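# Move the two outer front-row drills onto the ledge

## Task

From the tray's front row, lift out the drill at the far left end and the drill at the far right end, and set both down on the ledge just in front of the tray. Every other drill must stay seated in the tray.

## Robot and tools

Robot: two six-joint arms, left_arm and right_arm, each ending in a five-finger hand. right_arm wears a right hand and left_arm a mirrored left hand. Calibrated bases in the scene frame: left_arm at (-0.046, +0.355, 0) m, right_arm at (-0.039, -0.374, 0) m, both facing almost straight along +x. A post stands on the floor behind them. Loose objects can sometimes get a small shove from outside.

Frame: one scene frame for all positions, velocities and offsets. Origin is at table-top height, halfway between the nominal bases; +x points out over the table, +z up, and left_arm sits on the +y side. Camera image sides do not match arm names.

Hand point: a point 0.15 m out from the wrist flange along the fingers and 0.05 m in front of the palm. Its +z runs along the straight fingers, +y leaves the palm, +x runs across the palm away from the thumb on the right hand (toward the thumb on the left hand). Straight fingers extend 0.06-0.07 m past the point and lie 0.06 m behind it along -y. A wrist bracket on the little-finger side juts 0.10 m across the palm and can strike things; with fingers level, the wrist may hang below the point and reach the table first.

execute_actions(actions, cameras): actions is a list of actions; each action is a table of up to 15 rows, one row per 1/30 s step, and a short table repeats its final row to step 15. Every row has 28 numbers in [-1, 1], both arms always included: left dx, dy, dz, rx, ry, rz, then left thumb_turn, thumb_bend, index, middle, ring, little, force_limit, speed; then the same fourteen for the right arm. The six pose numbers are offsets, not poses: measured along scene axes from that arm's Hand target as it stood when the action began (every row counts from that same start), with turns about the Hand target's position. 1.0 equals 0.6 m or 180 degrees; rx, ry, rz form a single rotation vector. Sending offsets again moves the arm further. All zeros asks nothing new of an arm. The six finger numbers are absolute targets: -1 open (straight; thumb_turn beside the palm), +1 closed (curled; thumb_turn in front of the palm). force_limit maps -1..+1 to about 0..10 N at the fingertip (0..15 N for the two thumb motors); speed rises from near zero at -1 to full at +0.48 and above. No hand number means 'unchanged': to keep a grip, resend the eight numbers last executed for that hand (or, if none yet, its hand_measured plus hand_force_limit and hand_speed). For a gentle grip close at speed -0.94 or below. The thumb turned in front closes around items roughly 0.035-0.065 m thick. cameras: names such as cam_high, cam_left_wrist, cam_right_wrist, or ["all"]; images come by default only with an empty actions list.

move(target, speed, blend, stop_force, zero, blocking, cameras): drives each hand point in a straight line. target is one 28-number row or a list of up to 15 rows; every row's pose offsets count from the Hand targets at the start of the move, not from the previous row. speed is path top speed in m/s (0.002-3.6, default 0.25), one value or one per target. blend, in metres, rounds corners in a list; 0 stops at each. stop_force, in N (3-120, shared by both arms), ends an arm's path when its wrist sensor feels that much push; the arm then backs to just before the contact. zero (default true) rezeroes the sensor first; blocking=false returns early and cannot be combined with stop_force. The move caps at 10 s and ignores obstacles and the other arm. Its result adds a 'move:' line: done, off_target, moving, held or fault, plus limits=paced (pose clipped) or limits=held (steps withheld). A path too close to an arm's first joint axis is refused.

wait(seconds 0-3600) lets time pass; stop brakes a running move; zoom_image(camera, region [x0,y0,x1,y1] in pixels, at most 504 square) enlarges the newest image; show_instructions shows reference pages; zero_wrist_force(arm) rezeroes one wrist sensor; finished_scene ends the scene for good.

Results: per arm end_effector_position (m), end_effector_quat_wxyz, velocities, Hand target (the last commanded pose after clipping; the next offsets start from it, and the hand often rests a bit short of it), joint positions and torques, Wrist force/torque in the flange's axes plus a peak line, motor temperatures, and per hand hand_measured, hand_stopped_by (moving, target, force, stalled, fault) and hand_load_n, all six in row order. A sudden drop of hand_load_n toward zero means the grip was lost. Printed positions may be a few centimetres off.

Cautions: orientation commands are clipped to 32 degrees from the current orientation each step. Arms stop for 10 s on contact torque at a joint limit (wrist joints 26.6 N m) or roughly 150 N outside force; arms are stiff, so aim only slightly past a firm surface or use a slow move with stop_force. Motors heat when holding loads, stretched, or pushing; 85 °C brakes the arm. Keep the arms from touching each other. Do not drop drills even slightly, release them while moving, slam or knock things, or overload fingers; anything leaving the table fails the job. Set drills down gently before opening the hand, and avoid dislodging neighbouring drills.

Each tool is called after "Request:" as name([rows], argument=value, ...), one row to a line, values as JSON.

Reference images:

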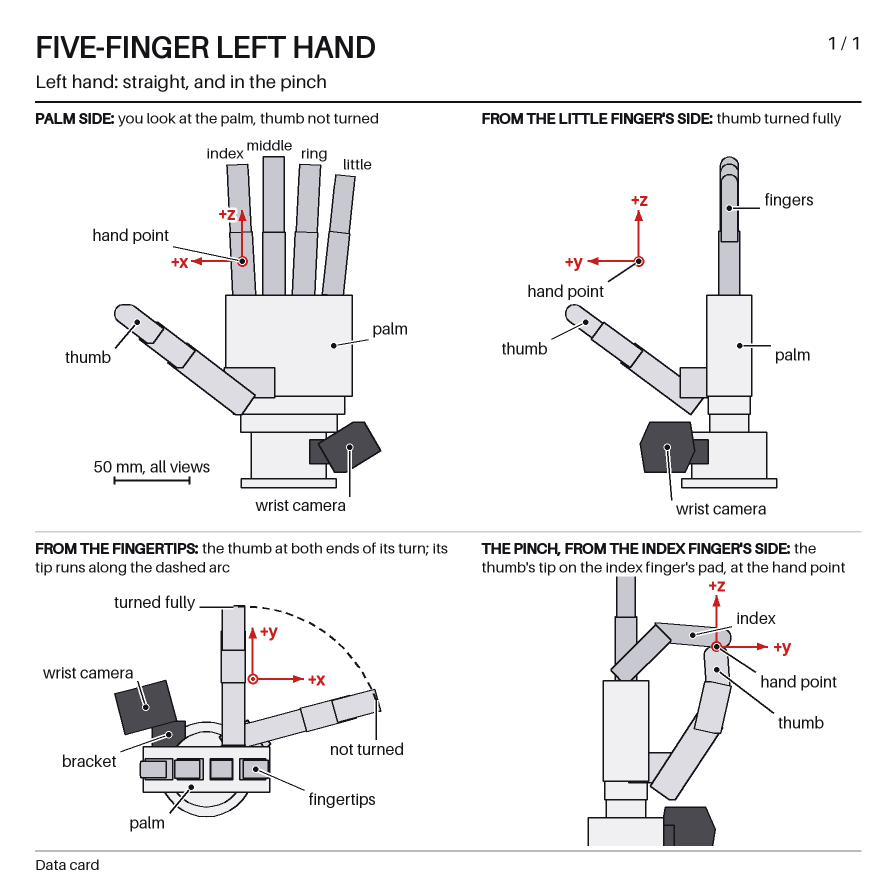

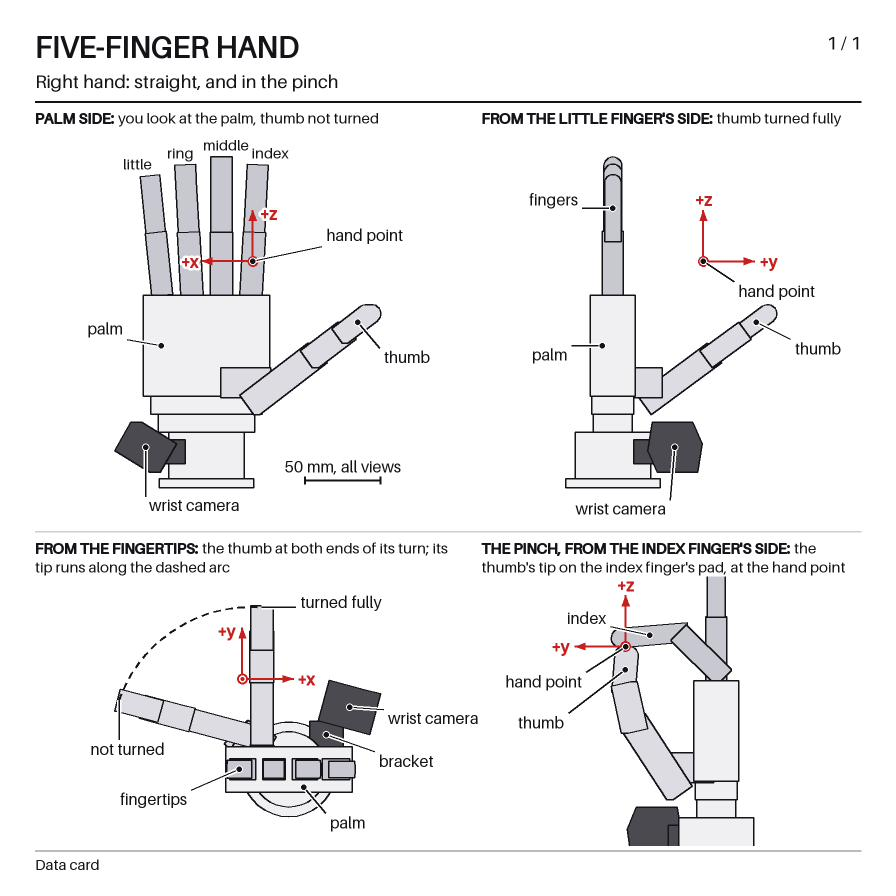

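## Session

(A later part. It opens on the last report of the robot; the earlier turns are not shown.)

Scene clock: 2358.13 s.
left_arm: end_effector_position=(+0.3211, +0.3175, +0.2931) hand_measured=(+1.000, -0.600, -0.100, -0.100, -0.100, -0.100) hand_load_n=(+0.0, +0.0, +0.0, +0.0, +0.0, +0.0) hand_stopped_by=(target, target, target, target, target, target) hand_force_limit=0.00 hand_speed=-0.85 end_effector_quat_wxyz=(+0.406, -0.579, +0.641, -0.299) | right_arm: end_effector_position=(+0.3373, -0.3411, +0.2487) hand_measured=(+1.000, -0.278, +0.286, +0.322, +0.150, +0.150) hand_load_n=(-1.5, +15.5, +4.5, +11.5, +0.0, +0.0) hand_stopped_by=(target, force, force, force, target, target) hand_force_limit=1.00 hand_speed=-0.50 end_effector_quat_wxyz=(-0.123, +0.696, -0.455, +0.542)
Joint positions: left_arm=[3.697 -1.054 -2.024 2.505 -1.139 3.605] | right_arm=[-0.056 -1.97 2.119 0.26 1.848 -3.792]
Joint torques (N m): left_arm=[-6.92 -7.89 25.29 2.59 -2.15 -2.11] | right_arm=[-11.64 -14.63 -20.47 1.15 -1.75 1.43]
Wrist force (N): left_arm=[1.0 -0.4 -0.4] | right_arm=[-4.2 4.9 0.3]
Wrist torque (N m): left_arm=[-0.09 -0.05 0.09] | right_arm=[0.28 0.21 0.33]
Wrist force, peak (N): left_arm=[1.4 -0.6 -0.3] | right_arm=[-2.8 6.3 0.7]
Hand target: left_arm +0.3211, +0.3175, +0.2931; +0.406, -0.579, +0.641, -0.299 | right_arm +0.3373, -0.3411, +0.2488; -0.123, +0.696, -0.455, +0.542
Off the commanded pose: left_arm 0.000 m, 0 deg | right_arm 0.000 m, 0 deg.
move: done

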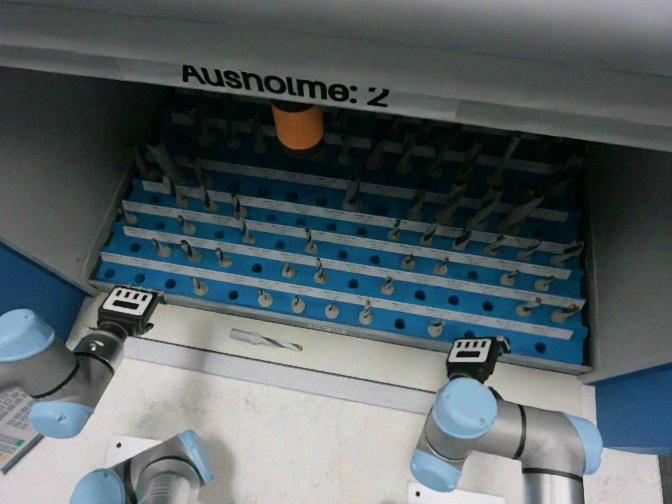

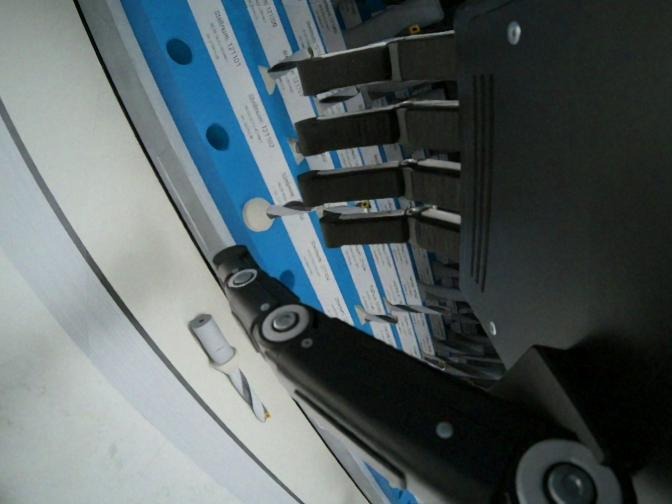

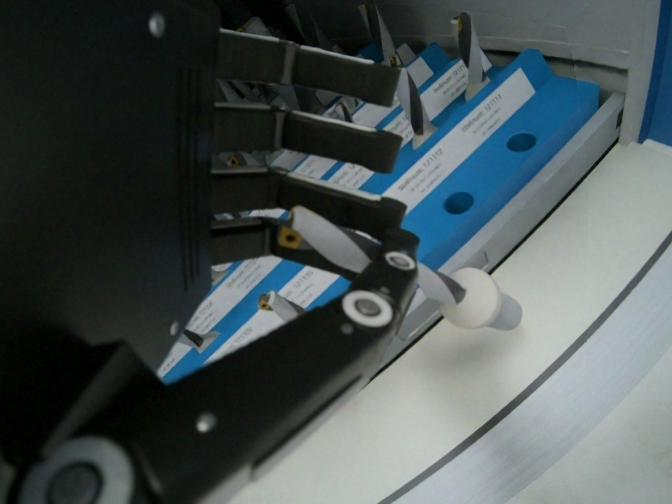

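Request:
move([
  [0, 0, 0, 0, 0, 0, 1, -0.6, -0.1, -0.1, -0.1, -0.1, 0.0, -0.85, 0, 0, -0.0833, 0, 0, 0, 1, 0.3, 0.6, 0.5, 0.15, 0.15, 1.0, -0.5],
  [0, 0, 0, 0, 0, 0, 1, -0.6, -0.1, -0.1, -0.1, -0.1, 0.0, -0.85, 0, 0, -0.2, 0, 0, 0, 1, 0.3, 0.6, 0.5, 0.15, 0.15, 1.0, -0.5],
], speed=[0.03, 0.008], stop_force=3, cameras=["cam_high", "cam_right_wrist"])

Scene clock: 2372.43 s.
left_arm: end_effector_position=(+0.3211, +0.3175, +0.2931) hand_measured=(+1.000, -0.600, -0.100, -0.100, -0.100, -0.100) hand_load_n=(+0.0, +0.0, +0.0, -0.5, +0.0, +0.0) hand_stopped_by=(target, target, target, target, target, target) hand_force_limit=0.00 hand_speed=-0.85 end_effector_quat_wxyz=(+0.406, -0.579, +0.641, -0.299) | right_arm: end_effector_position=(+0.3373, -0.3411, +0.1739) hand_measured=(+1.000, -0.278, +0.286, +0.322, +0.150, +0.150) hand_load_n=(-1.5, +15.5, +4.5, +11.5, +0.0, +0.0) hand_stopped_by=(target, force, force, force, target, target) hand_force_limit=1.00 hand_speed=-0.50 end_effector_quat_wxyz=(-0.123, +0.696, -0.455, +0.542)
Joint positions: left_arm=[3.697 -1.054 -2.024 2.505 -1.139 3.605] | right_arm=[-0.056 -1.914 2.284 0.039 1.848 -3.792]
Joint torques (N m): left_arm=[-7.21 -6.15 25 2.54 -2.06 -2.2] | right_arm=[-0.12 -15.81 -34.29 0.52 0.12 -1.55]
Wrist force (N): left_arm=[1.1 -0.4 -0.2] | right_arm=[-2.7 3.1 -0.8]
Wrist torque (N m): left_arm=[-0.09 -0.06 0.09] | right_arm=[0.29 0.19 0.31]
Wrist force, peak (N): left_arm=[1.3 -0.9 -0.5] | right_arm=[-4.3 5.4 0.3]
Hand target: left_arm +0.3211, +0.3175, +0.2931; +0.406, -0.579, +0.641, -0.299 | right_arm +0.3373, -0.3411, +0.1739; -0.123, +0.696, -0.455, +0.542 (not the last commanded pose)
Off the commanded pose: left_arm 0.000 m, 0 deg | right_arm 0.045 m, 0 deg.
move: contact (right_arm); path passed 1 of 2 targets

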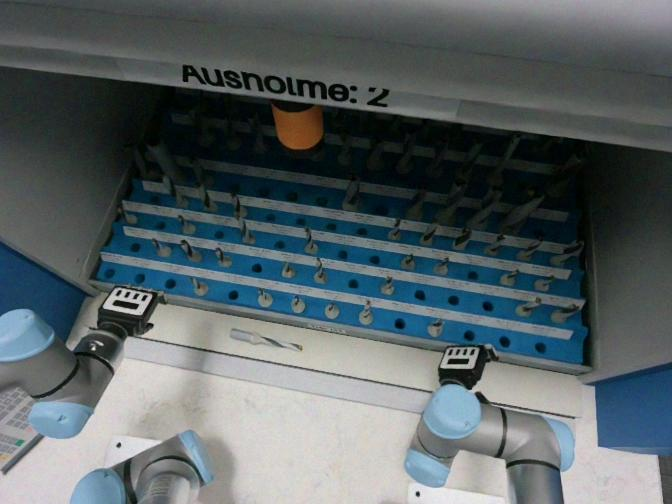

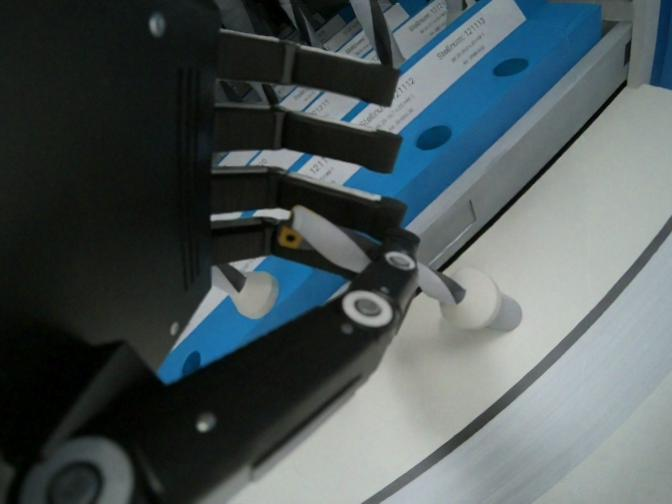

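Request:
move([
  [0, 0, 0, 0, 0, 0, 1, -0.6, -0.1, -0.1, -0.1, -0.1, 0.0, -0.85, 0, 0.0417, -0.0025, 0, 0, 0.007, 1, 0.3, 0.6, 0.5, 0.15, 0.15, 1.0, -0.5],
  [0, 0, 0, 0, 0, 0, 1, -0.6, -0.1, -0.1, -0.1, -0.1, 0.0, -0.85, 0, 0.0828, -0.0097, 0, 0, 0.014, 1, 0.3, 0.6, 0.5, 0.15, 0.15, 1.0, -0.5],
  [0, 0, 0, 0, 0, 0, 1, -0.6, -0.1, -0.1, -0.1, -0.1, 0.0, -0.85, 0, 0.122, -0.024, 0, 0, 0.021, 1, 0.3, 0.6, 0.5, 0.15, 0.15, 1.0, -0.5],
  [0, 0, 0, 0, 0, 0, 1, -0.6, -0.1, -0.1, -0.1, -0.1, 0.0, -0.85, 0, 0.158, -0.045, 0, 0, 0.028, 1, 0.3, 0.6, 0.5, 0.15, 0.15, 1.0, -0.5],
], speed=0.03, blend=[0.004, 0.004, 0.004, 0], cameras=["cam_high", "cam_right_wrist"])

Request:
zoom_image(camera="cam_right_wrist", region=[230, 100, 672, 431])

Scene clock: 2398.63 s.
left_arm: end_effector_position=(+0.3211, +0.3175, +0.2931) hand_measured=(+1.000, -0.600, -0.100, -0.100, -0.100, -0.100) hand_load_n=(+0.5, +0.0, +0.0, +0.0, +0.0, +0.0) hand_stopped_by=(target, target, target, target, target, target) hand_force_limit=0.00 hand_speed=-0.85 end_effector_quat_wxyz=(+0.406, -0.579, +0.641, -0.299) | right_arm: end_effector_position=(+0.3373, -0.2462, +0.1469) hand_measured=(+1.000, -0.278, +0.286, +0.322, +0.150, +0.150) hand_load_n=(-2.0, +15.0, +9.0, +11.0, +0.0, +0.0) hand_stopped_by=(target, force, force, force, target, target) hand_force_limit=1.00 hand_speed=-0.50 end_effector_quat_wxyz=(-0.147, +0.715, -0.424, +0.536)
Joint positions: left_arm=[3.697 -1.054 -2.024 2.505 -1.139 3.605] | right_arm=[0.319 -1.715 2.225 -0.048 2.109 -3.66]
Joint torques (N m): left_arm=[-7.25 -4 22.63 2.45 -2.11 -2.41] | right_arm=[-10.58 -23.93 -28.36 1.26 -1.55 -1.53]
Wrist force (N): left_arm=[0.9 -0.4 -0.3] | right_arm=[-1.4 4.8 -0.6]
Wrist torque (N m): left_arm=[-0.09 -0.03 0.08] | right_arm=[0.23 0.09 0.18]
Wrist force, peak (N): left_arm=[1.2 -0.7 -0.6] | right_arm=[-3.6 5.8 0.4]
Hand target: left_arm +0.3211, +0.3175, +0.2931; +0.406, -0.579, +0.641, -0.299 | right_arm +0.3373, -0.2463, +0.1469; -0.147, +0.715, -0.424, +0.536
Off the commanded pose: left_arm 0.000 m, 0 deg | right_arm 0.000 m, 0 deg.
move: done

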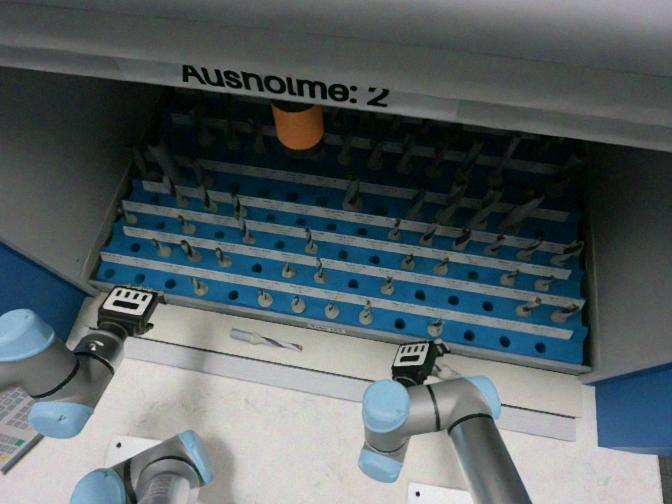

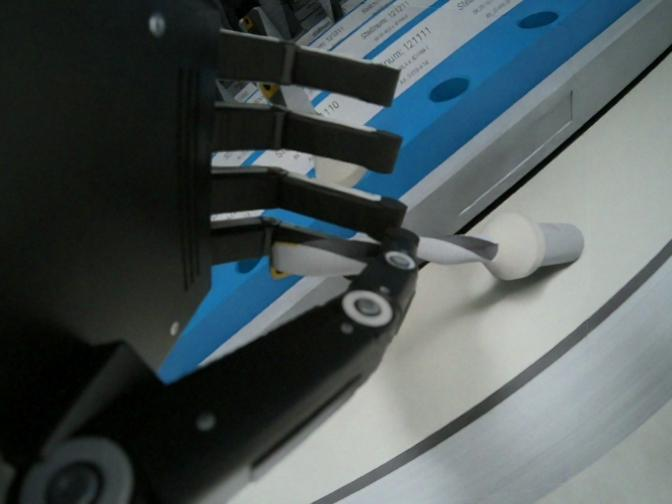

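Scaled by 1.140 from the camera's image (finer frame: 960x720).

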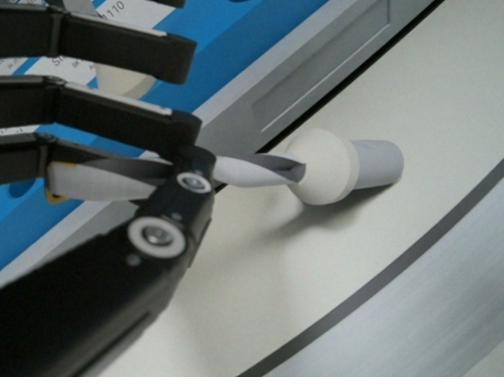

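Request:
move([
  [0, 0, 0, 0, 0, 0, 1, -0.6, -0.1, -0.1, -0.1, -0.1, 0.0, -0.85, 0, 0.032, -0.0267, 0, 0, 0.007, 1, 0.3, 0.6, 0.5, 0.15, 0.15, 1.0, -0.5],
  [0, 0, 0, 0, 0, 0, 1, -0.6, -0.1, -0.1, -0.1, -0.1, 0.0, -0.85, 0, 0.0588, -0.0578, 0, 0, 0.014, 1, 0.3, 0.6, 0.5, 0.15, 0.15, 1.0, -0.5],
  [0, 0, 0, 0, 0, 0, 1, -0.6, -0.1, -0.1, -0.1, -0.1, 0.0, -0.85, 0, 0.0797, -0.0933, 0, 0, 0.021, 1, 0.3, 0.6, 0.5, 0.15, 0.15, 1.0, -0.5],
], speed=0.03, blend=[0.004, 0.004, 0], cameras=["cam_high", "cam_right_wrist"])

Request:
zoom_image(camera="cam_right_wrist", region=[230, 100, 672, 431])

Scene clock: 2413.07 s.
left_arm: end_effector_position=(+0.3211, +0.3175, +0.2931) hand_measured=(+1.000, -0.600, -0.100, -0.100, -0.100, -0.100) hand_load_n=(+0.0, +0.0, +0.0, +0.0, +0.0, +0.0) hand_stopped_by=(target, target, target, target, target, target) hand_force_limit=0.00 hand_speed=-0.85 end_effector_quat_wxyz=(+0.406, -0.579, +0.641, -0.299) | right_arm: end_effector_position=(+0.3372, -0.1984, +0.0908) hand_measured=(+1.000, -0.278, +0.282, +0.322, +0.150, +0.150) hand_load_n=(+1.0, +23.0, +28.5, +3.5, +0.0, +0.0) hand_stopped_by=(target, force, force, force, target, target) hand_force_limit=1.00 hand_speed=-0.50 end_effector_quat_wxyz=(-0.164, +0.729, -0.400, +0.531) end_effector_velocity=(-0.001, -0.001, +0.001) end_effector_angular_velocity=(-0.001, +0.001, -0.001)
Joint positions: left_arm=[3.697 -1.054 -2.024 2.505 -1.139 3.605] | right_arm=[0.455 -1.546 2.246 -0.218 2.171 -3.622]
Joint velocities: left_arm=[within noise] | right_arm=[0 -0.004 0 0.005 0.001 0]
Joint torques (N m): left_arm=[-7.13 -2.94 22.3 2.49 -2 -2.09] | right_arm=[-11.42 -26.13 -15.42 1.43 0.85 0.99]
Wrist force (N): left_arm=[1.1 -0.3 -0.3] | right_arm=[-1.1 4.5 -2.4]
Wrist torque (N m): left_arm=[-0.08 -0.06 0.09] | right_arm=[0.08 0.27 0.13]
Wrist force, peak (N): left_arm=[1.3 -0.6 -0.6] | right_arm=[-0.3 5.2 -2.3]
Hand target: left_arm +0.3211, +0.3175, +0.2931; +0.406, -0.579, +0.641, -0.299 | right_arm +0.3373, -0.1985, +0.0909; -0.164, +0.729, -0.400, +0.531
Off the commanded pose: left_arm 0.000 m, 0 deg | right_arm 0.000 m, 0 deg.
move: done

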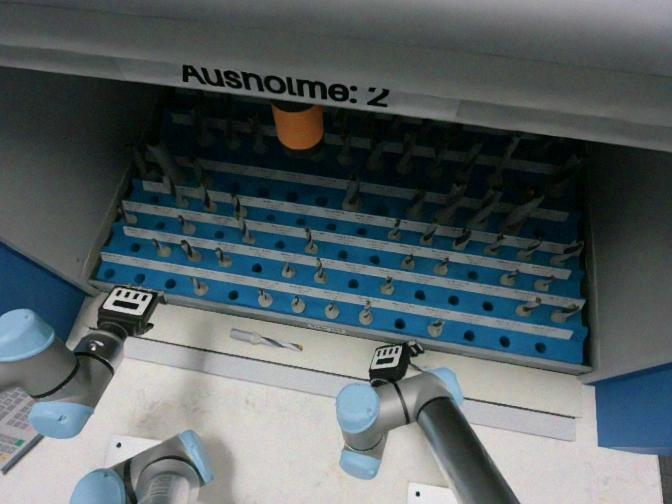

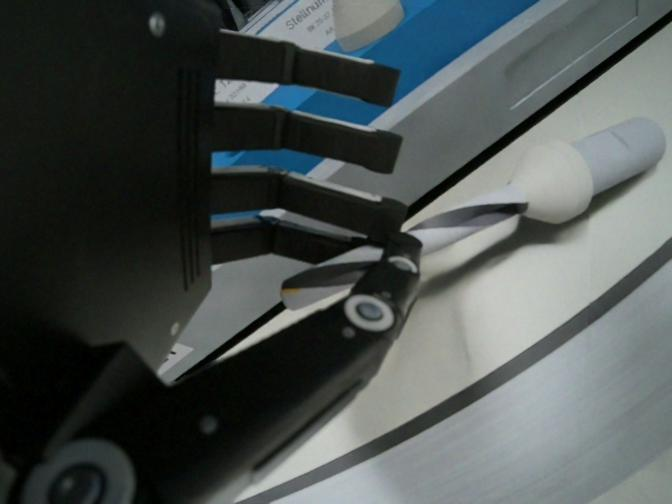

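Scaled by 1.140 from the camera's image (finer frame: 960x720).

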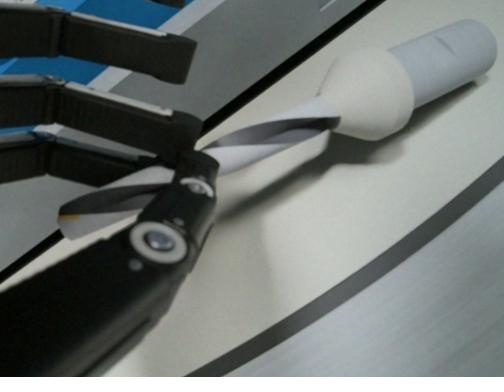

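Request:
move(target=[0, 0, 0, 0, 0, 0, 1, -0.6, -0.1, -0.1, -0.1, -0.1, 0.0, -0.85, 0, 0, 0, 0, 0, 0, 1, 0.3, 0.2, 0.5, 0.15, 0.15, 0.0, -0.85], speed=0.03)

Scene clock: 2419.83 s.
left_arm: end_effector_position=(+0.3211, +0.3175, +0.2931) hand_measured=(+1.000, -0.600, -0.100, -0.100, -0.100, -0.100) hand_load_n=(+0.0, +0.0, +0.0, +0.0, +0.0, +0.0) hand_stopped_by=(target, target, target, target, target, target) hand_force_limit=0.00 hand_speed=-0.85 end_effector_quat_wxyz=(+0.406, -0.579, +0.641, -0.299) | right_arm: end_effector_position=(+0.3373, -0.1985, +0.0909) hand_measured=(+1.000, -0.278, +0.200, +0.322, +0.150, +0.150) hand_load_n=(+1.5, +19.0, +7.0, +7.0, +0.0, +0.0) hand_stopped_by=(target, force, force, force, target, target) hand_force_limit=0.00 hand_speed=-0.85 end_effector_quat_wxyz=(-0.164, +0.729, -0.400, +0.531)
Joint positions: left_arm=[3.697 -1.054 -2.024 2.505 -1.139 3.605] | right_arm=[0.455 -1.546 2.246 -0.217 2.171 -3.623]
Joint torques (N m): left_arm=[-7.48 -1.89 20.74 2.74 -1.96 -2.35] | right_arm=[-10.66 -26.92 -29.74 1.08 -0.66 -1.27]
Wrist force (N): left_arm=[0.9 -0.4 -0.4] | right_arm=[-2.4 2.4 -0.8]
Wrist torque (N m): left_arm=[-0.09 -0.03 0.08] | right_arm=[0.05 0.19 0.16]
Wrist force, peak (N): left_arm=[1.4 -0.6 -0.5] | right_arm=[-1.3 4.5 -2.7]
Hand target: left_arm +0.3211, +0.3175, +0.2931; +0.406, -0.579, +0.641, -0.299 | right_arm +0.3373, -0.1985, +0.0909; -0.164, +0.729, -0.400, +0.531
Off the commanded pose: left_arm 0.000 m, 0 deg | right_arm 0.000 m, 0 deg.
move: done

Request:
move(target=[0, 0, 0, 0, 0, 0, 1, -0.6, -0.1, -0.1, -0.1, -0.1, 0.0, -0.85, 0, 0, 0, 0, 0, 0, 1, -0.3, 0.19, 0.5, 0.15, 0.15, 0.0, -0.85], speed=0.03)

Request:
move([
  [0, 0, 0, 0, 0, 0, 1, -0.6, -0.1, -0.1, -0.1, -0.1, 0.0, -0.85, 0, 0.0141, -0.0382, 0, 0, 0.0, 1, -0.3, 0.19, 0.5, 0.15, 0.15, 0.0, -0.85],
], speed=0.015, stop_force=5, cameras=["cam_high", "cam_right_wrist"])

Request:
zoom_image(camera="cam_right_wrist", region=[230, 100, 672, 431])

Scene clock: 2434.17 s.
left_arm: end_effector_position=(+0.3211, +0.3175, +0.2931) hand_measured=(+1.000, -0.600, -0.100, -0.100, -0.100, -0.100) hand_load_n=(+0.5, +0.0, +0.0, +0.0, +0.0, +0.0) hand_stopped_by=(target, target, target, target, target, target) hand_force_limit=0.00 hand_speed=-0.85 end_effector_quat_wxyz=(+0.406, -0.579, +0.641, -0.299) | right_arm: end_effector_position=(+0.3373, -0.1985, +0.0909) hand_measured=(+1.000, -0.304, +0.190, +0.322, +0.150, +0.150) hand_load_n=(+1.0, +11.0, +4.5, +6.5, +0.0, +0.0) hand_stopped_by=(target, force, target, force, target, target) hand_force_limit=0.00 hand_speed=-0.85 end_effector_quat_wxyz=(-0.164, +0.729, -0.400, +0.531)
Joint positions: left_arm=[3.697 -1.054 -2.024 2.505 -1.139 3.605] | right_arm=[0.455 -1.546 2.246 -0.217 2.171 -3.623]
Joint torques (N m): left_arm=[-8.22 -2.9 22.01 2.66 -1.88 -2.35] | right_arm=[-10.63 -23.35 -12.8 1.78 2.13 -1.2]
Wrist force (N): left_arm=[0.9 -0.5 -0.3] | right_arm=[-2.9 1.9 -0.8]
Wrist torque (N m): left_arm=[-0.11 -0.03 0.08] | right_arm=[0.04 0.22 0.16]
Wrist force, peak (N): left_arm=[1.4 -0.5 -0.5] | right_arm=[-2.5 2.9 -0.8]
Hand target: left_arm +0.3211, +0.3175, +0.2931; +0.406, -0.579, +0.641, -0.299 | right_arm +0.3373, -0.1985, +0.0909; -0.164, +0.729, -0.400, +0.531
Off the commanded pose: left_arm 0.000 m, 0 deg | right_arm 0.000 m, 0 deg.
move: done

Scene clock: 2436.80 s.
left_arm: end_effector_position=(+0.3211, +0.3175, +0.2931) hand_measured=(+1.000, -0.600, -0.100, -0.100, -0.100, -0.100) hand_load_n=(+0.0, +0.0, +0.0, +0.0, +0.0, +0.0) hand_stopped_by=(target, target, target, target, target, target) hand_force_limit=0.00 hand_speed=-0.85 end_effector_quat_wxyz=(+0.406, -0.579, +0.641, -0.299) | right_arm: end_effector_position=(+0.3373, -0.1900, +0.0680) hand_measured=(+1.000, -0.304, +0.190, +0.322, +0.150, +0.150) hand_load_n=(+0.5, +12.5, +7.5, +5.5, +0.0, +0.0) hand_stopped_by=(target, force, target, force, target, target) hand_force_limit=0.00 hand_speed=-0.85 end_effector_quat_wxyz=(-0.164, +0.729, -0.400, +0.531)
Joint positions: left_arm=[3.697 -1.054 -2.024 2.505 -1.139 3.605] | right_arm=[0.483 -1.48 2.255 -0.283 2.196 -3.606]
Joint torques (N m): left_arm=[-8.51 -0.65 20.65 2.69 -1.95 -2.1] | right_arm=[-10.9 -29.83 -14.79 1.66 -1.97 -1.6]
Wrist force (N): left_arm=[0.8 -0.2 -0.4] | right_arm=[-1.2 4.7 -0.9]
Wrist torque (N m): left_arm=[-0.07 -0.02 0.07] | right_arm=[0.20 0.19 0.17]
Wrist force, peak (N): left_arm=[1.2 -0.7 -0.7] | right_arm=[-1.2 5.1 -0.8]
Hand target: left_arm +0.3211, +0.3175, +0.2931; +0.406, -0.579, +0.641, -0.299 | right_arm +0.3373, -0.1900, +0.0680; -0.164, +0.729, -0.400, +0.531
Off the commanded pose: left_arm 0.000 m, 0 deg | right_arm 0.000 m, 0 deg.
move: done

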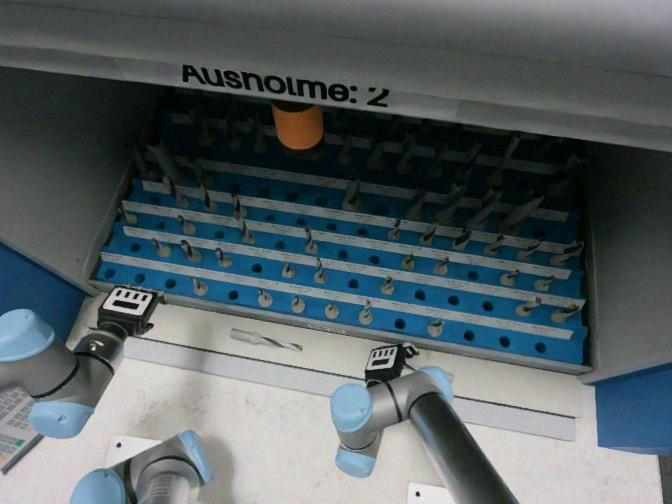

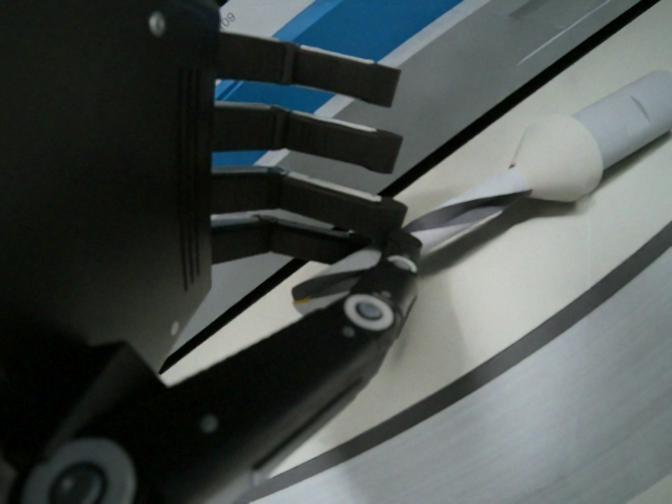

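Scaled by 1.140 from the camera's image (finer frame: 960x720).

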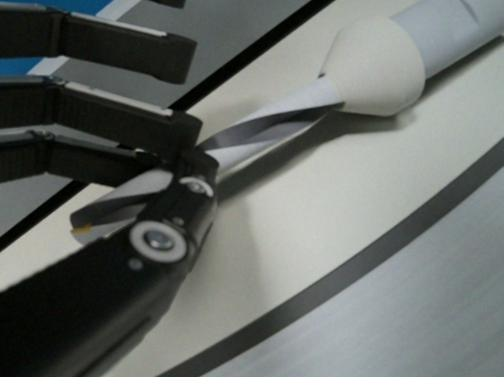

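Request:
move([
  [0, 0, 0, 0, 0, 0, 1, -0.6, -0.1, -0.1, -0.1, -0.1, 0.0, -0.85, 0, 0.005, -0.04, 0, 0, 0.0, 1, -0.3, 0.19, 0.5, 0.15, 0.15, 0.0, -0.85],
], speed=0.008, stop_force=3, cameras=["cam_high", "cam_right_wrist"])

Request:
zoom_image(camera="cam_right_wrist", region=[230, 50, 672, 381])

Scene clock: 2447.50 s.
left_arm: end_effector_position=(+0.3211, +0.3175, +0.2931) hand_measured=(+1.000, -0.600, -0.100, -0.100, -0.100, -0.100) hand_load_n=(+0.0, +0.0, +0.0, +0.0, +0.0, +0.0) hand_stopped_by=(target, target, target, target, target, target) hand_force_limit=0.00 hand_speed=-0.85 end_effector_quat_wxyz=(+0.406, -0.579, +0.641, -0.299) | right_arm: end_effector_position=(+0.3373, -0.1878, +0.0506) hand_measured=(+1.000, -0.304, +0.188, +0.322, +0.150, +0.150) hand_load_n=(+1.0, +12.0, +10.5, +5.5, +0.0, +0.0) hand_stopped_by=(target, force, target, force, target, target) hand_force_limit=0.00 hand_speed=-0.85 end_effector_quat_wxyz=(-0.164, +0.729, -0.400, +0.531)
Joint positions: left_arm=[3.697 -1.054 -2.024 2.505 -1.139 3.605] | right_arm=[0.49 -1.437 2.269 -0.337 2.202 -3.602]
Joint torques (N m): left_arm=[-8.28 2.14 19.76 2.45 -1.91 -2.32] | right_arm=[-12.08 -29.29 -27.88 2.24 -1.55 -1.65]
Wrist force (N): left_arm=[0.9 -0.4 -0.3] | right_arm=[-2.0 1.0 -3.6]
Wrist torque (N m): left_arm=[-0.10 -0.02 0.08] | right_arm=[0.07 0.30 0.14]
Wrist force, peak (N): left_arm=[1.4 -0.7 -0.4] | right_arm=[-3.7 -0.6 -3.9]
Hand target: left_arm +0.3211, +0.3175, +0.2931; +0.406, -0.579, +0.641, -0.299 | right_arm +0.3373, -0.1878, +0.0506; -0.164, +0.729, -0.400, +0.531 (not the last commanded pose)
Off the commanded pose: left_arm 0.000 m, 0 deg | right_arm 0.007 m, 0 deg.
move: contact (right_arm)

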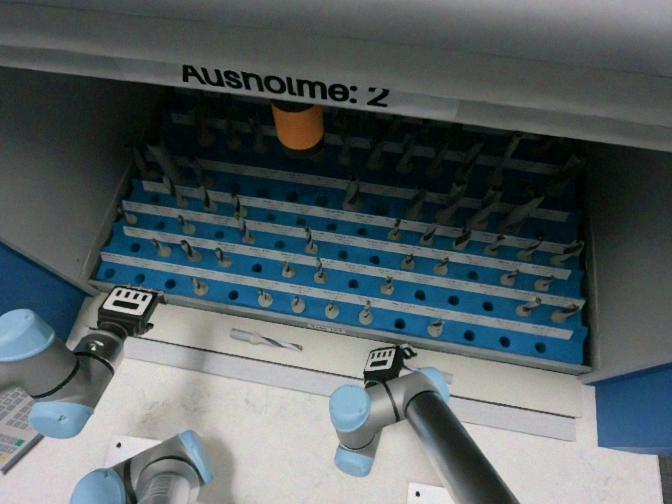

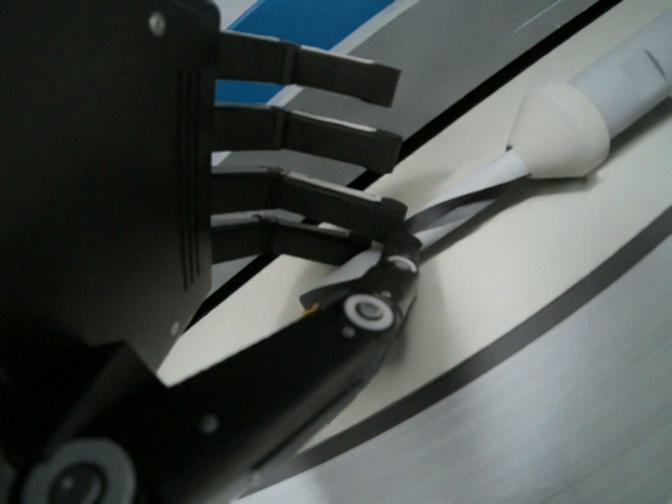

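Scaled by 1.140 from the camera's image (finer frame: 960x720).

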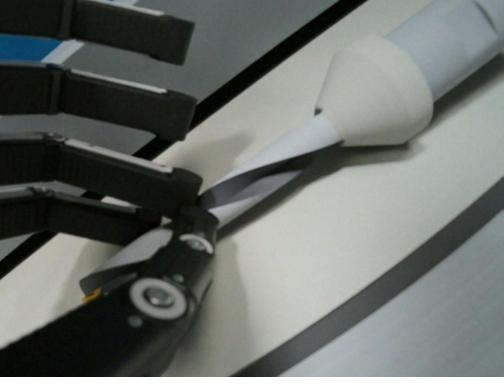

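Request:
move([
  [0, 0, 0, 0, 0, 0, 1, -0.6, -0.1, -0.1, -0.1, -0.1, 0.0, -0.85, 0, 0, 0, 0, 0, 0, 1, -0.8, 0.19, 0.5, 0.15, 0.15, 0.0, -0.85],
], speed=0.01, cameras=["cam_high", "cam_right_wrist"])

Request:
zoom_image(camera="cam_right_wrist", region=[230, 50, 672, 381])

Scene clock: 2467.17 s.
left_arm: end_effector_position=(+0.3211, +0.3175, +0.2931) hand_measured=(+1.000, -0.600, -0.100, -0.100, -0.100, -0.100) hand_load_n=(+0.0, +0.0, +0.0, +0.0, +0.0, +0.0) hand_stopped_by=(target, target, target, target, target, target) hand_force_limit=0.00 hand_speed=-0.85 end_effector_quat_wxyz=(+0.406, -0.579, +0.641, -0.299) | right_arm: end_effector_position=(+0.3373, -0.1878, +0.0506) hand_measured=(+1.000, -0.800, +0.190, +0.322, +0.150, +0.150) hand_load_n=(+0.0, +0.0, +0.0, +0.0, +0.0, +0.0) hand_stopped_by=(target, target, target, force, target, target) hand_force_limit=0.00 hand_speed=-0.85 end_effector_quat_wxyz=(-0.164, +0.729, -0.400, +0.531)
Joint positions: left_arm=[3.697 -1.054 -2.024 2.505 -1.139 3.605] | right_arm=[0.49 -1.437 2.269 -0.337 2.202 -3.602]
Joint torques (N m): left_arm=[-7.86 2.27 19.76 2.55 -2.26 -2.42] | right_arm=[-5.07 -28.3 -22.99 2.19 2.1 -0.95]
Wrist force (N): left_arm=[0.9 -0.3 -0.3] | right_arm=[-1.3 1.8 -1.0]
Wrist torque (N m): left_arm=[-0.08 -0.03 0.08] | right_arm=[0.17 0.14 0.17]
Wrist force, peak (N): left_arm=[1.3 -0.8 -0.6] | right_arm=[-2.9 -0.1 -3.8]
Hand target: left_arm +0.3211, +0.3175, +0.2931; +0.406, -0.579, +0.641, -0.299 | right_arm +0.3373, -0.1878, +0.0506; -0.164, +0.729, -0.400, +0.531
Off the commanded pose: left_arm 0.000 m, 0 deg | right_arm 0.000 m, 0 deg.
move: done

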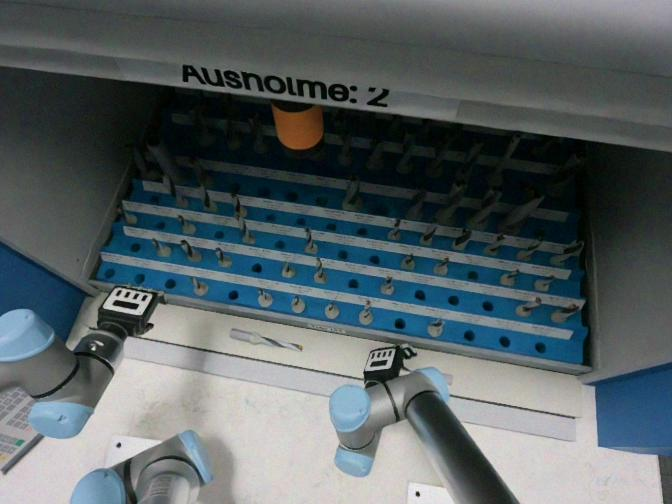

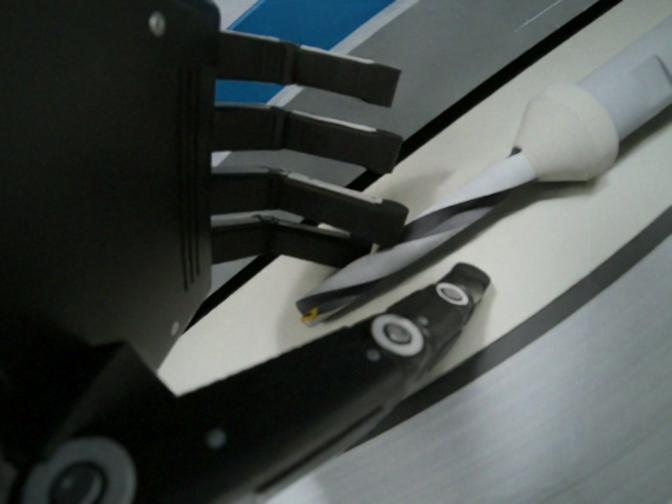

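Scaled by 1.140 from the camera's image (finer frame: 960x720).

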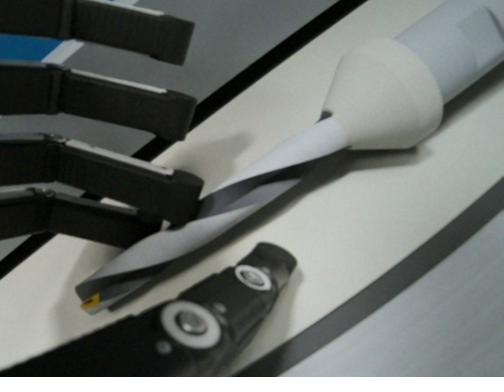

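Request:
move([
  [0, 0, 0, 0, 0, 0, 1, -0.6, -0.1, -0.1, -0.1, -0.1, 0.0, -0.85, 0.0133, 0, 0.0, 0, 0, 0, 1, -0.8, 0.19, 0.5, 0.15, 0.15, 0.0, -0.85],
], speed=0.01, stop_force=6)

Request:
move([
  [0, 0, 0, 0, 0, 0, 1, -0.6, -0.1, -0.1, -0.1, -0.1, 0.0, -0.85, 0, 0, 0.03, 0, 0, 0, 1, -0.8, 0.19, 0.5, 0.15, 0.15, 0.0, -0.85],
  [0, 0, 0, 0, 0, 0, 1, -0.6, -0.1, -0.1, -0.1, -0.1, 0.0, -0.85, -0.01, 0, 0.2, 0, 0, 0, 1, -0.8, 0.19, 0.5, 0.15, 0.15, 0.0, -0.85],
], speed=[0.01, 0.05], cameras=["all"])

Request:
zoom_image(camera="cam_high", region=[300, 300, 500, 450])

Scene clock: 2481.27 s.
left_arm: end_effector_position=(+0.3211, +0.3175, +0.2931) hand_measured=(+1.000, -0.600, -0.100, -0.100, -0.100, -0.100) hand_load_n=(+0.5, +0.0, +0.0, +0.0, +0.0, +0.0) hand_stopped_by=(target, target, target, target, target, target) hand_force_limit=0.00 hand_speed=-0.85 end_effector_quat_wxyz=(+0.406, -0.579, +0.641, -0.299) | right_arm: end_effector_position=(+0.3454, -0.1878, +0.0506) hand_measured=(+1.000, -0.800, +0.190, +0.322, +0.150, +0.150) hand_load_n=(+0.0, +0.0, +0.0, +0.0, +0.0, +0.0) hand_stopped_by=(target, target, target, force, target, target) hand_force_limit=0.00 hand_speed=-0.85 end_effector_quat_wxyz=(-0.164, +0.729, -0.400, +0.531)
Joint positions: left_arm=[3.697 -1.054 -2.024 2.505 -1.139 3.605] | right_arm=[0.476 -1.427 2.256 -0.339 2.19 -3.61]
Joint torques (N m): left_arm=[-8.12 4.79 19.26 2.61 -1.89 -2.19] | right_arm=[8.44 -29.5 -1.13 -0.74 2.24 1.62]
Wrist force (N): left_arm=[1.0 -0.6 -0.4] | right_arm=[-1.7 2.2 -0.8]
Wrist torque (N m): left_arm=[-0.12 -0.06 0.09] | right_arm=[0.16 0.18 0.27]
Wrist force, peak (N): left_arm=[1.4 -0.4 -0.5] | right_arm=[-1.7 2.4 -0.8]
Hand target: left_arm +0.3211, +0.3175, +0.2931; +0.406, -0.579, +0.641, -0.299 | right_arm +0.3453, -0.1878, +0.0506; -0.164, +0.729, -0.400, +0.531
Off the commanded pose: left_arm 0.000 m, 0 deg | right_arm 0.000 m, 0 deg.
move: done

Scene clock: 2485.57 s.
left_arm: end_effector_position=(+0.3211, +0.3175, +0.2931) hand_measured=(+1.000, -0.600, -0.100, -0.100, -0.100, -0.100) hand_load_n=(+0.0, +0.0, +0.0, +0.0, +0.0, +0.0) hand_stopped_by=(target, target, target, target, target, target) hand_force_limit=0.00 hand_speed=-0.85 end_effector_quat_wxyz=(+0.406, -0.579, +0.641, -0.299) | right_arm: end_effector_position=(+0.3394, -0.1878, +0.1708) hand_measured=(+1.000, -0.800, +0.190, +0.322, +0.150, +0.150) hand_load_n=(+0.5, +0.0, +0.0, +0.0, +0.0, +0.0) hand_stopped_by=(target, target, target, force, target, target) hand_force_limit=0.00 hand_speed=-0.85 end_effector_quat_wxyz=(-0.165, +0.729, -0.400, +0.531)
Joint positions: left_arm=[3.697 -1.054 -2.024 2.505 -1.139 3.605] | right_arm=[0.486 -1.642 2.097 0.038 2.199 -3.604]
Joint torques (N m): left_arm=[-8.08 5.22 17.57 2.7 -1.82 -2.16] | right_arm=[4.07 -5.02 -4.9 -1.58 1.49 1.51]
Wrist force (N): left_arm=[1.2 -0.4 -0.3] | right_arm=[-1.5 2.1 -0.8]
Wrist torque (N m): left_arm=[-0.09 -0.07 0.10] | right_arm=[0.15 0.17 0.18]
Wrist force, peak (N): left_arm=[1.6 -0.4 -0.1] | right_arm=[-1.7 2.4 -0.8]
Hand target: left_arm +0.3211, +0.3175, +0.2931; +0.406, -0.579, +0.641, -0.299 | right_arm +0.3393, -0.1878, +0.1706; -0.164, +0.729, -0.400, +0.531
Off the commanded pose: left_arm 0.000 m, 0 deg | right_arm 0.000 m, 0 deg.
move: done

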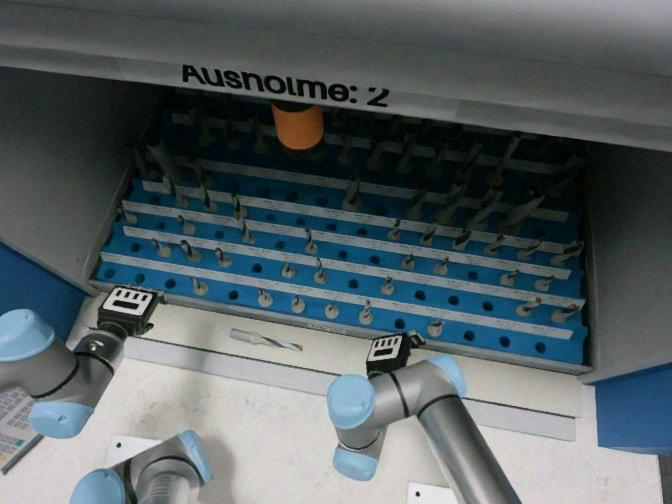

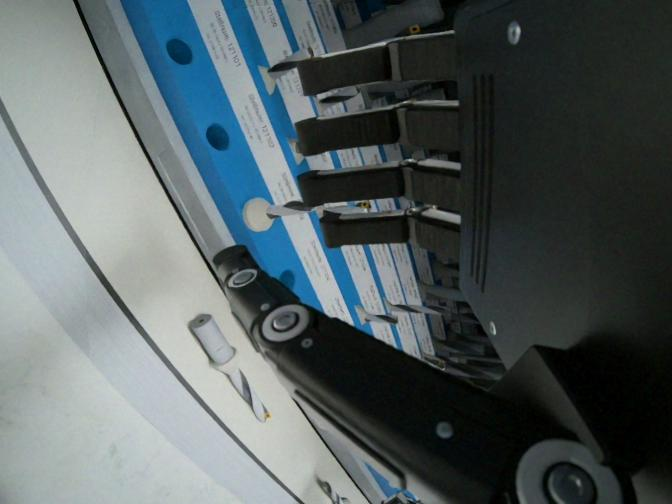

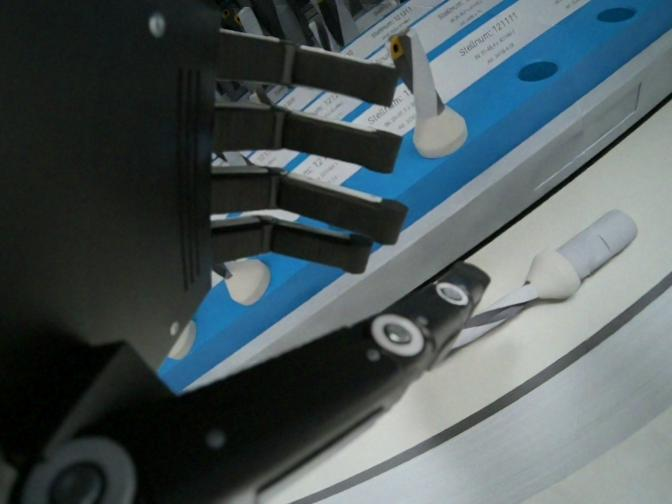

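Scaled by 2.520 from the camera's image (finer frame: 960x720).

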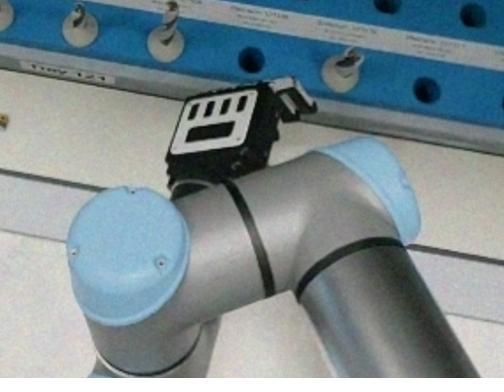

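Request:
move([
  [0, 0, 0, 0, 0, 0, 1, -0.6, -0.1, -0.1, -0.1, -0.1, 0.0, -0.85, -0.02, 0, 0.15, 0, 0, 0, 1, -0.8, 0.19, 0.5, 0.15, 0.15, 0.0, -0.85],
  [0, 0, 0, 0, 0, 0, 1, -0.6, -0.1, -0.1, -0.1, -0.1, 0.0, -0.85, -0.02, -0.35, 0.2, 0, 0, 0, 1, -0.8, 0.19, 0.5, 0.15, 0.15, 0.0, -0.85],
], speed=0.15, blend=[0.03, 0], cameras=["all"])

Request:
zoom_image(camera="cam_high", region=[200, 280, 500, 450])

Request:
zoom_image(camera="cam_high", region=[90, 180, 340, 367])

Request:
zoom_image(camera="cam_high", region=[350, 200, 600, 387])

Scene clock: 2497.80 s.
left_arm: end_effector_position=(+0.3211, +0.3175, +0.2931) hand_measured=(+1.000, -0.600, -0.100, -0.100, -0.100, -0.100) hand_load_n=(+0.0, +0.0, +0.0, -0.5, +0.0, +0.0) hand_stopped_by=(target, target, target, target, target, target) hand_force_limit=0.00 hand_speed=-0.85 end_effector_quat_wxyz=(+0.406, -0.579, +0.641, -0.299) | right_arm: end_effector_position=(+0.3272, -0.3978, +0.2905) hand_measured=(+1.000, -0.800, +0.190, +0.322, +0.150, +0.150) hand_load_n=(+0.0, +0.0, +0.0, +0.0, +0.0, +0.0) hand_stopped_by=(target, target, target, force, target, target) hand_force_limit=0.00 hand_speed=-0.85 end_effector_quat_wxyz=(-0.164, +0.729, -0.400, +0.531)
Joint positions: left_arm=[3.697 -1.054 -2.024 2.505 -1.139 3.605] | right_arm=[-0.672 -2.172 2.112 0.495 1.14 -4.102]
Joint torques (N m): left_arm=[-7.93 5.78 16.9 2.47 -1.91 -2.38] | right_arm=[-12.88 14.09 -26.88 -1.33 -2.08 -0.46]
Wrist force (N): left_arm=[1.0 -0.7 -0.5] | right_arm=[-1.6 2.0 -1.0]
Wrist torque (N m): left_arm=[-0.12 -0.05 0.10] | right_arm=[0.14 0.17 0.16]
Wrist force, peak (N): left_arm=[1.4 -0.6 -0.4] | right_arm=[-2.2 3.1 -0.3]
Hand target: left_arm +0.3211, +0.3175, +0.2931; +0.406, -0.579, +0.641, -0.299 | right_arm +0.3273, -0.3978, +0.2906; -0.164, +0.729, -0.400, +0.531
Off the commanded pose: left_arm 0.000 m, 0 deg | right_arm 0.000 m, 0 deg.
move: done

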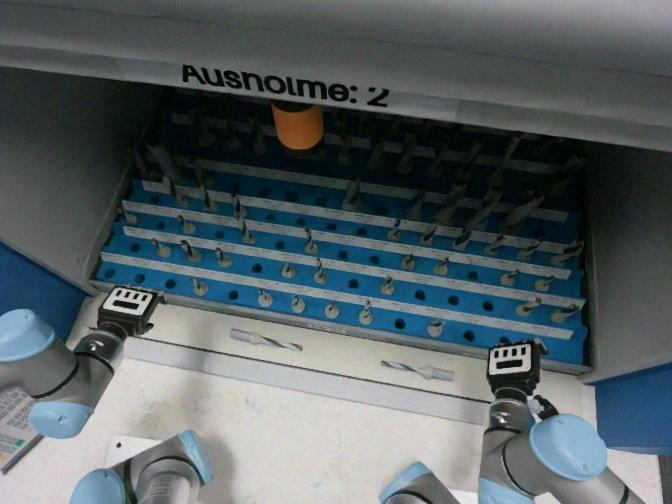

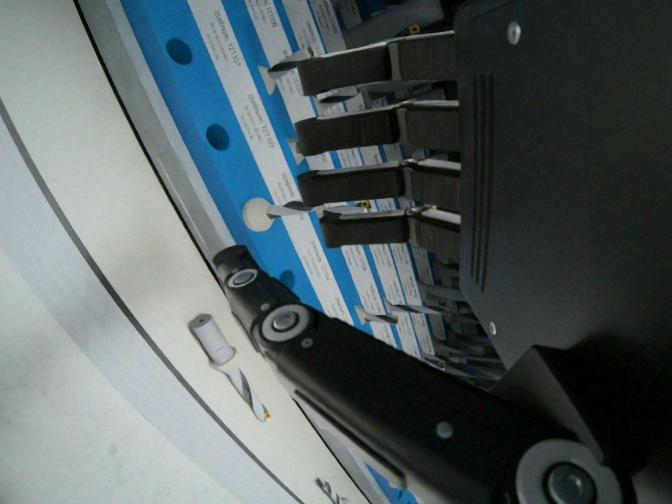

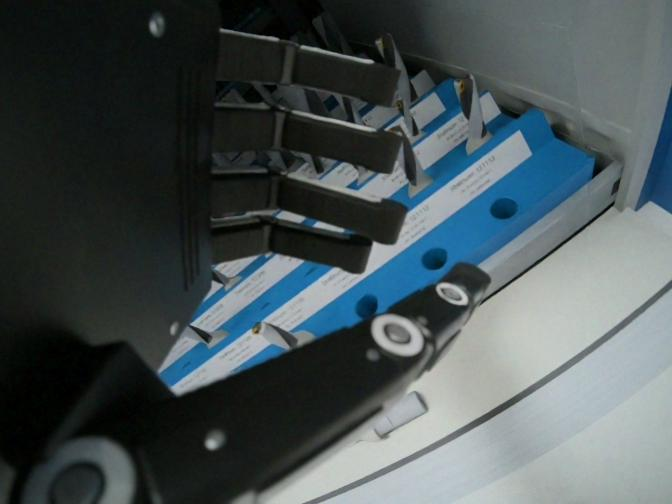

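Scaled by 1.680 from the camera's image (finer frame: 960x720).

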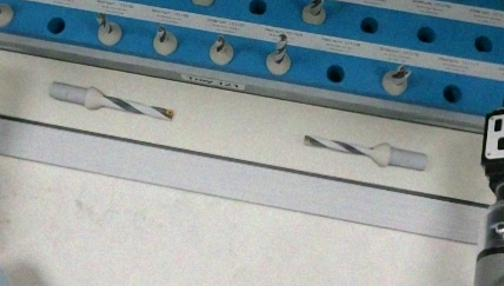

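Scaled by 2.016 from the camera's image (finer frame: 960x720).

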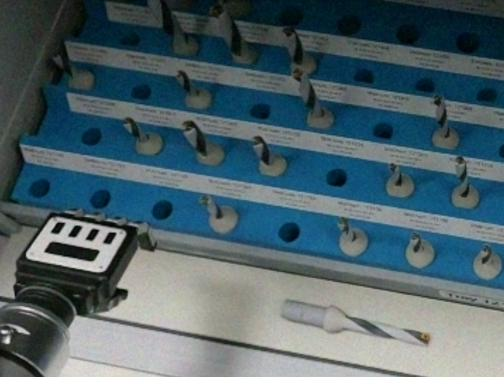

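Scaled by 2.016 from the camera's image (finer frame: 960x720).

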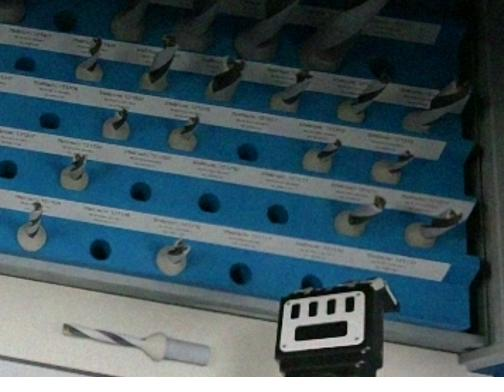

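Request:
finished_scene()

The scene is finished: the task was done.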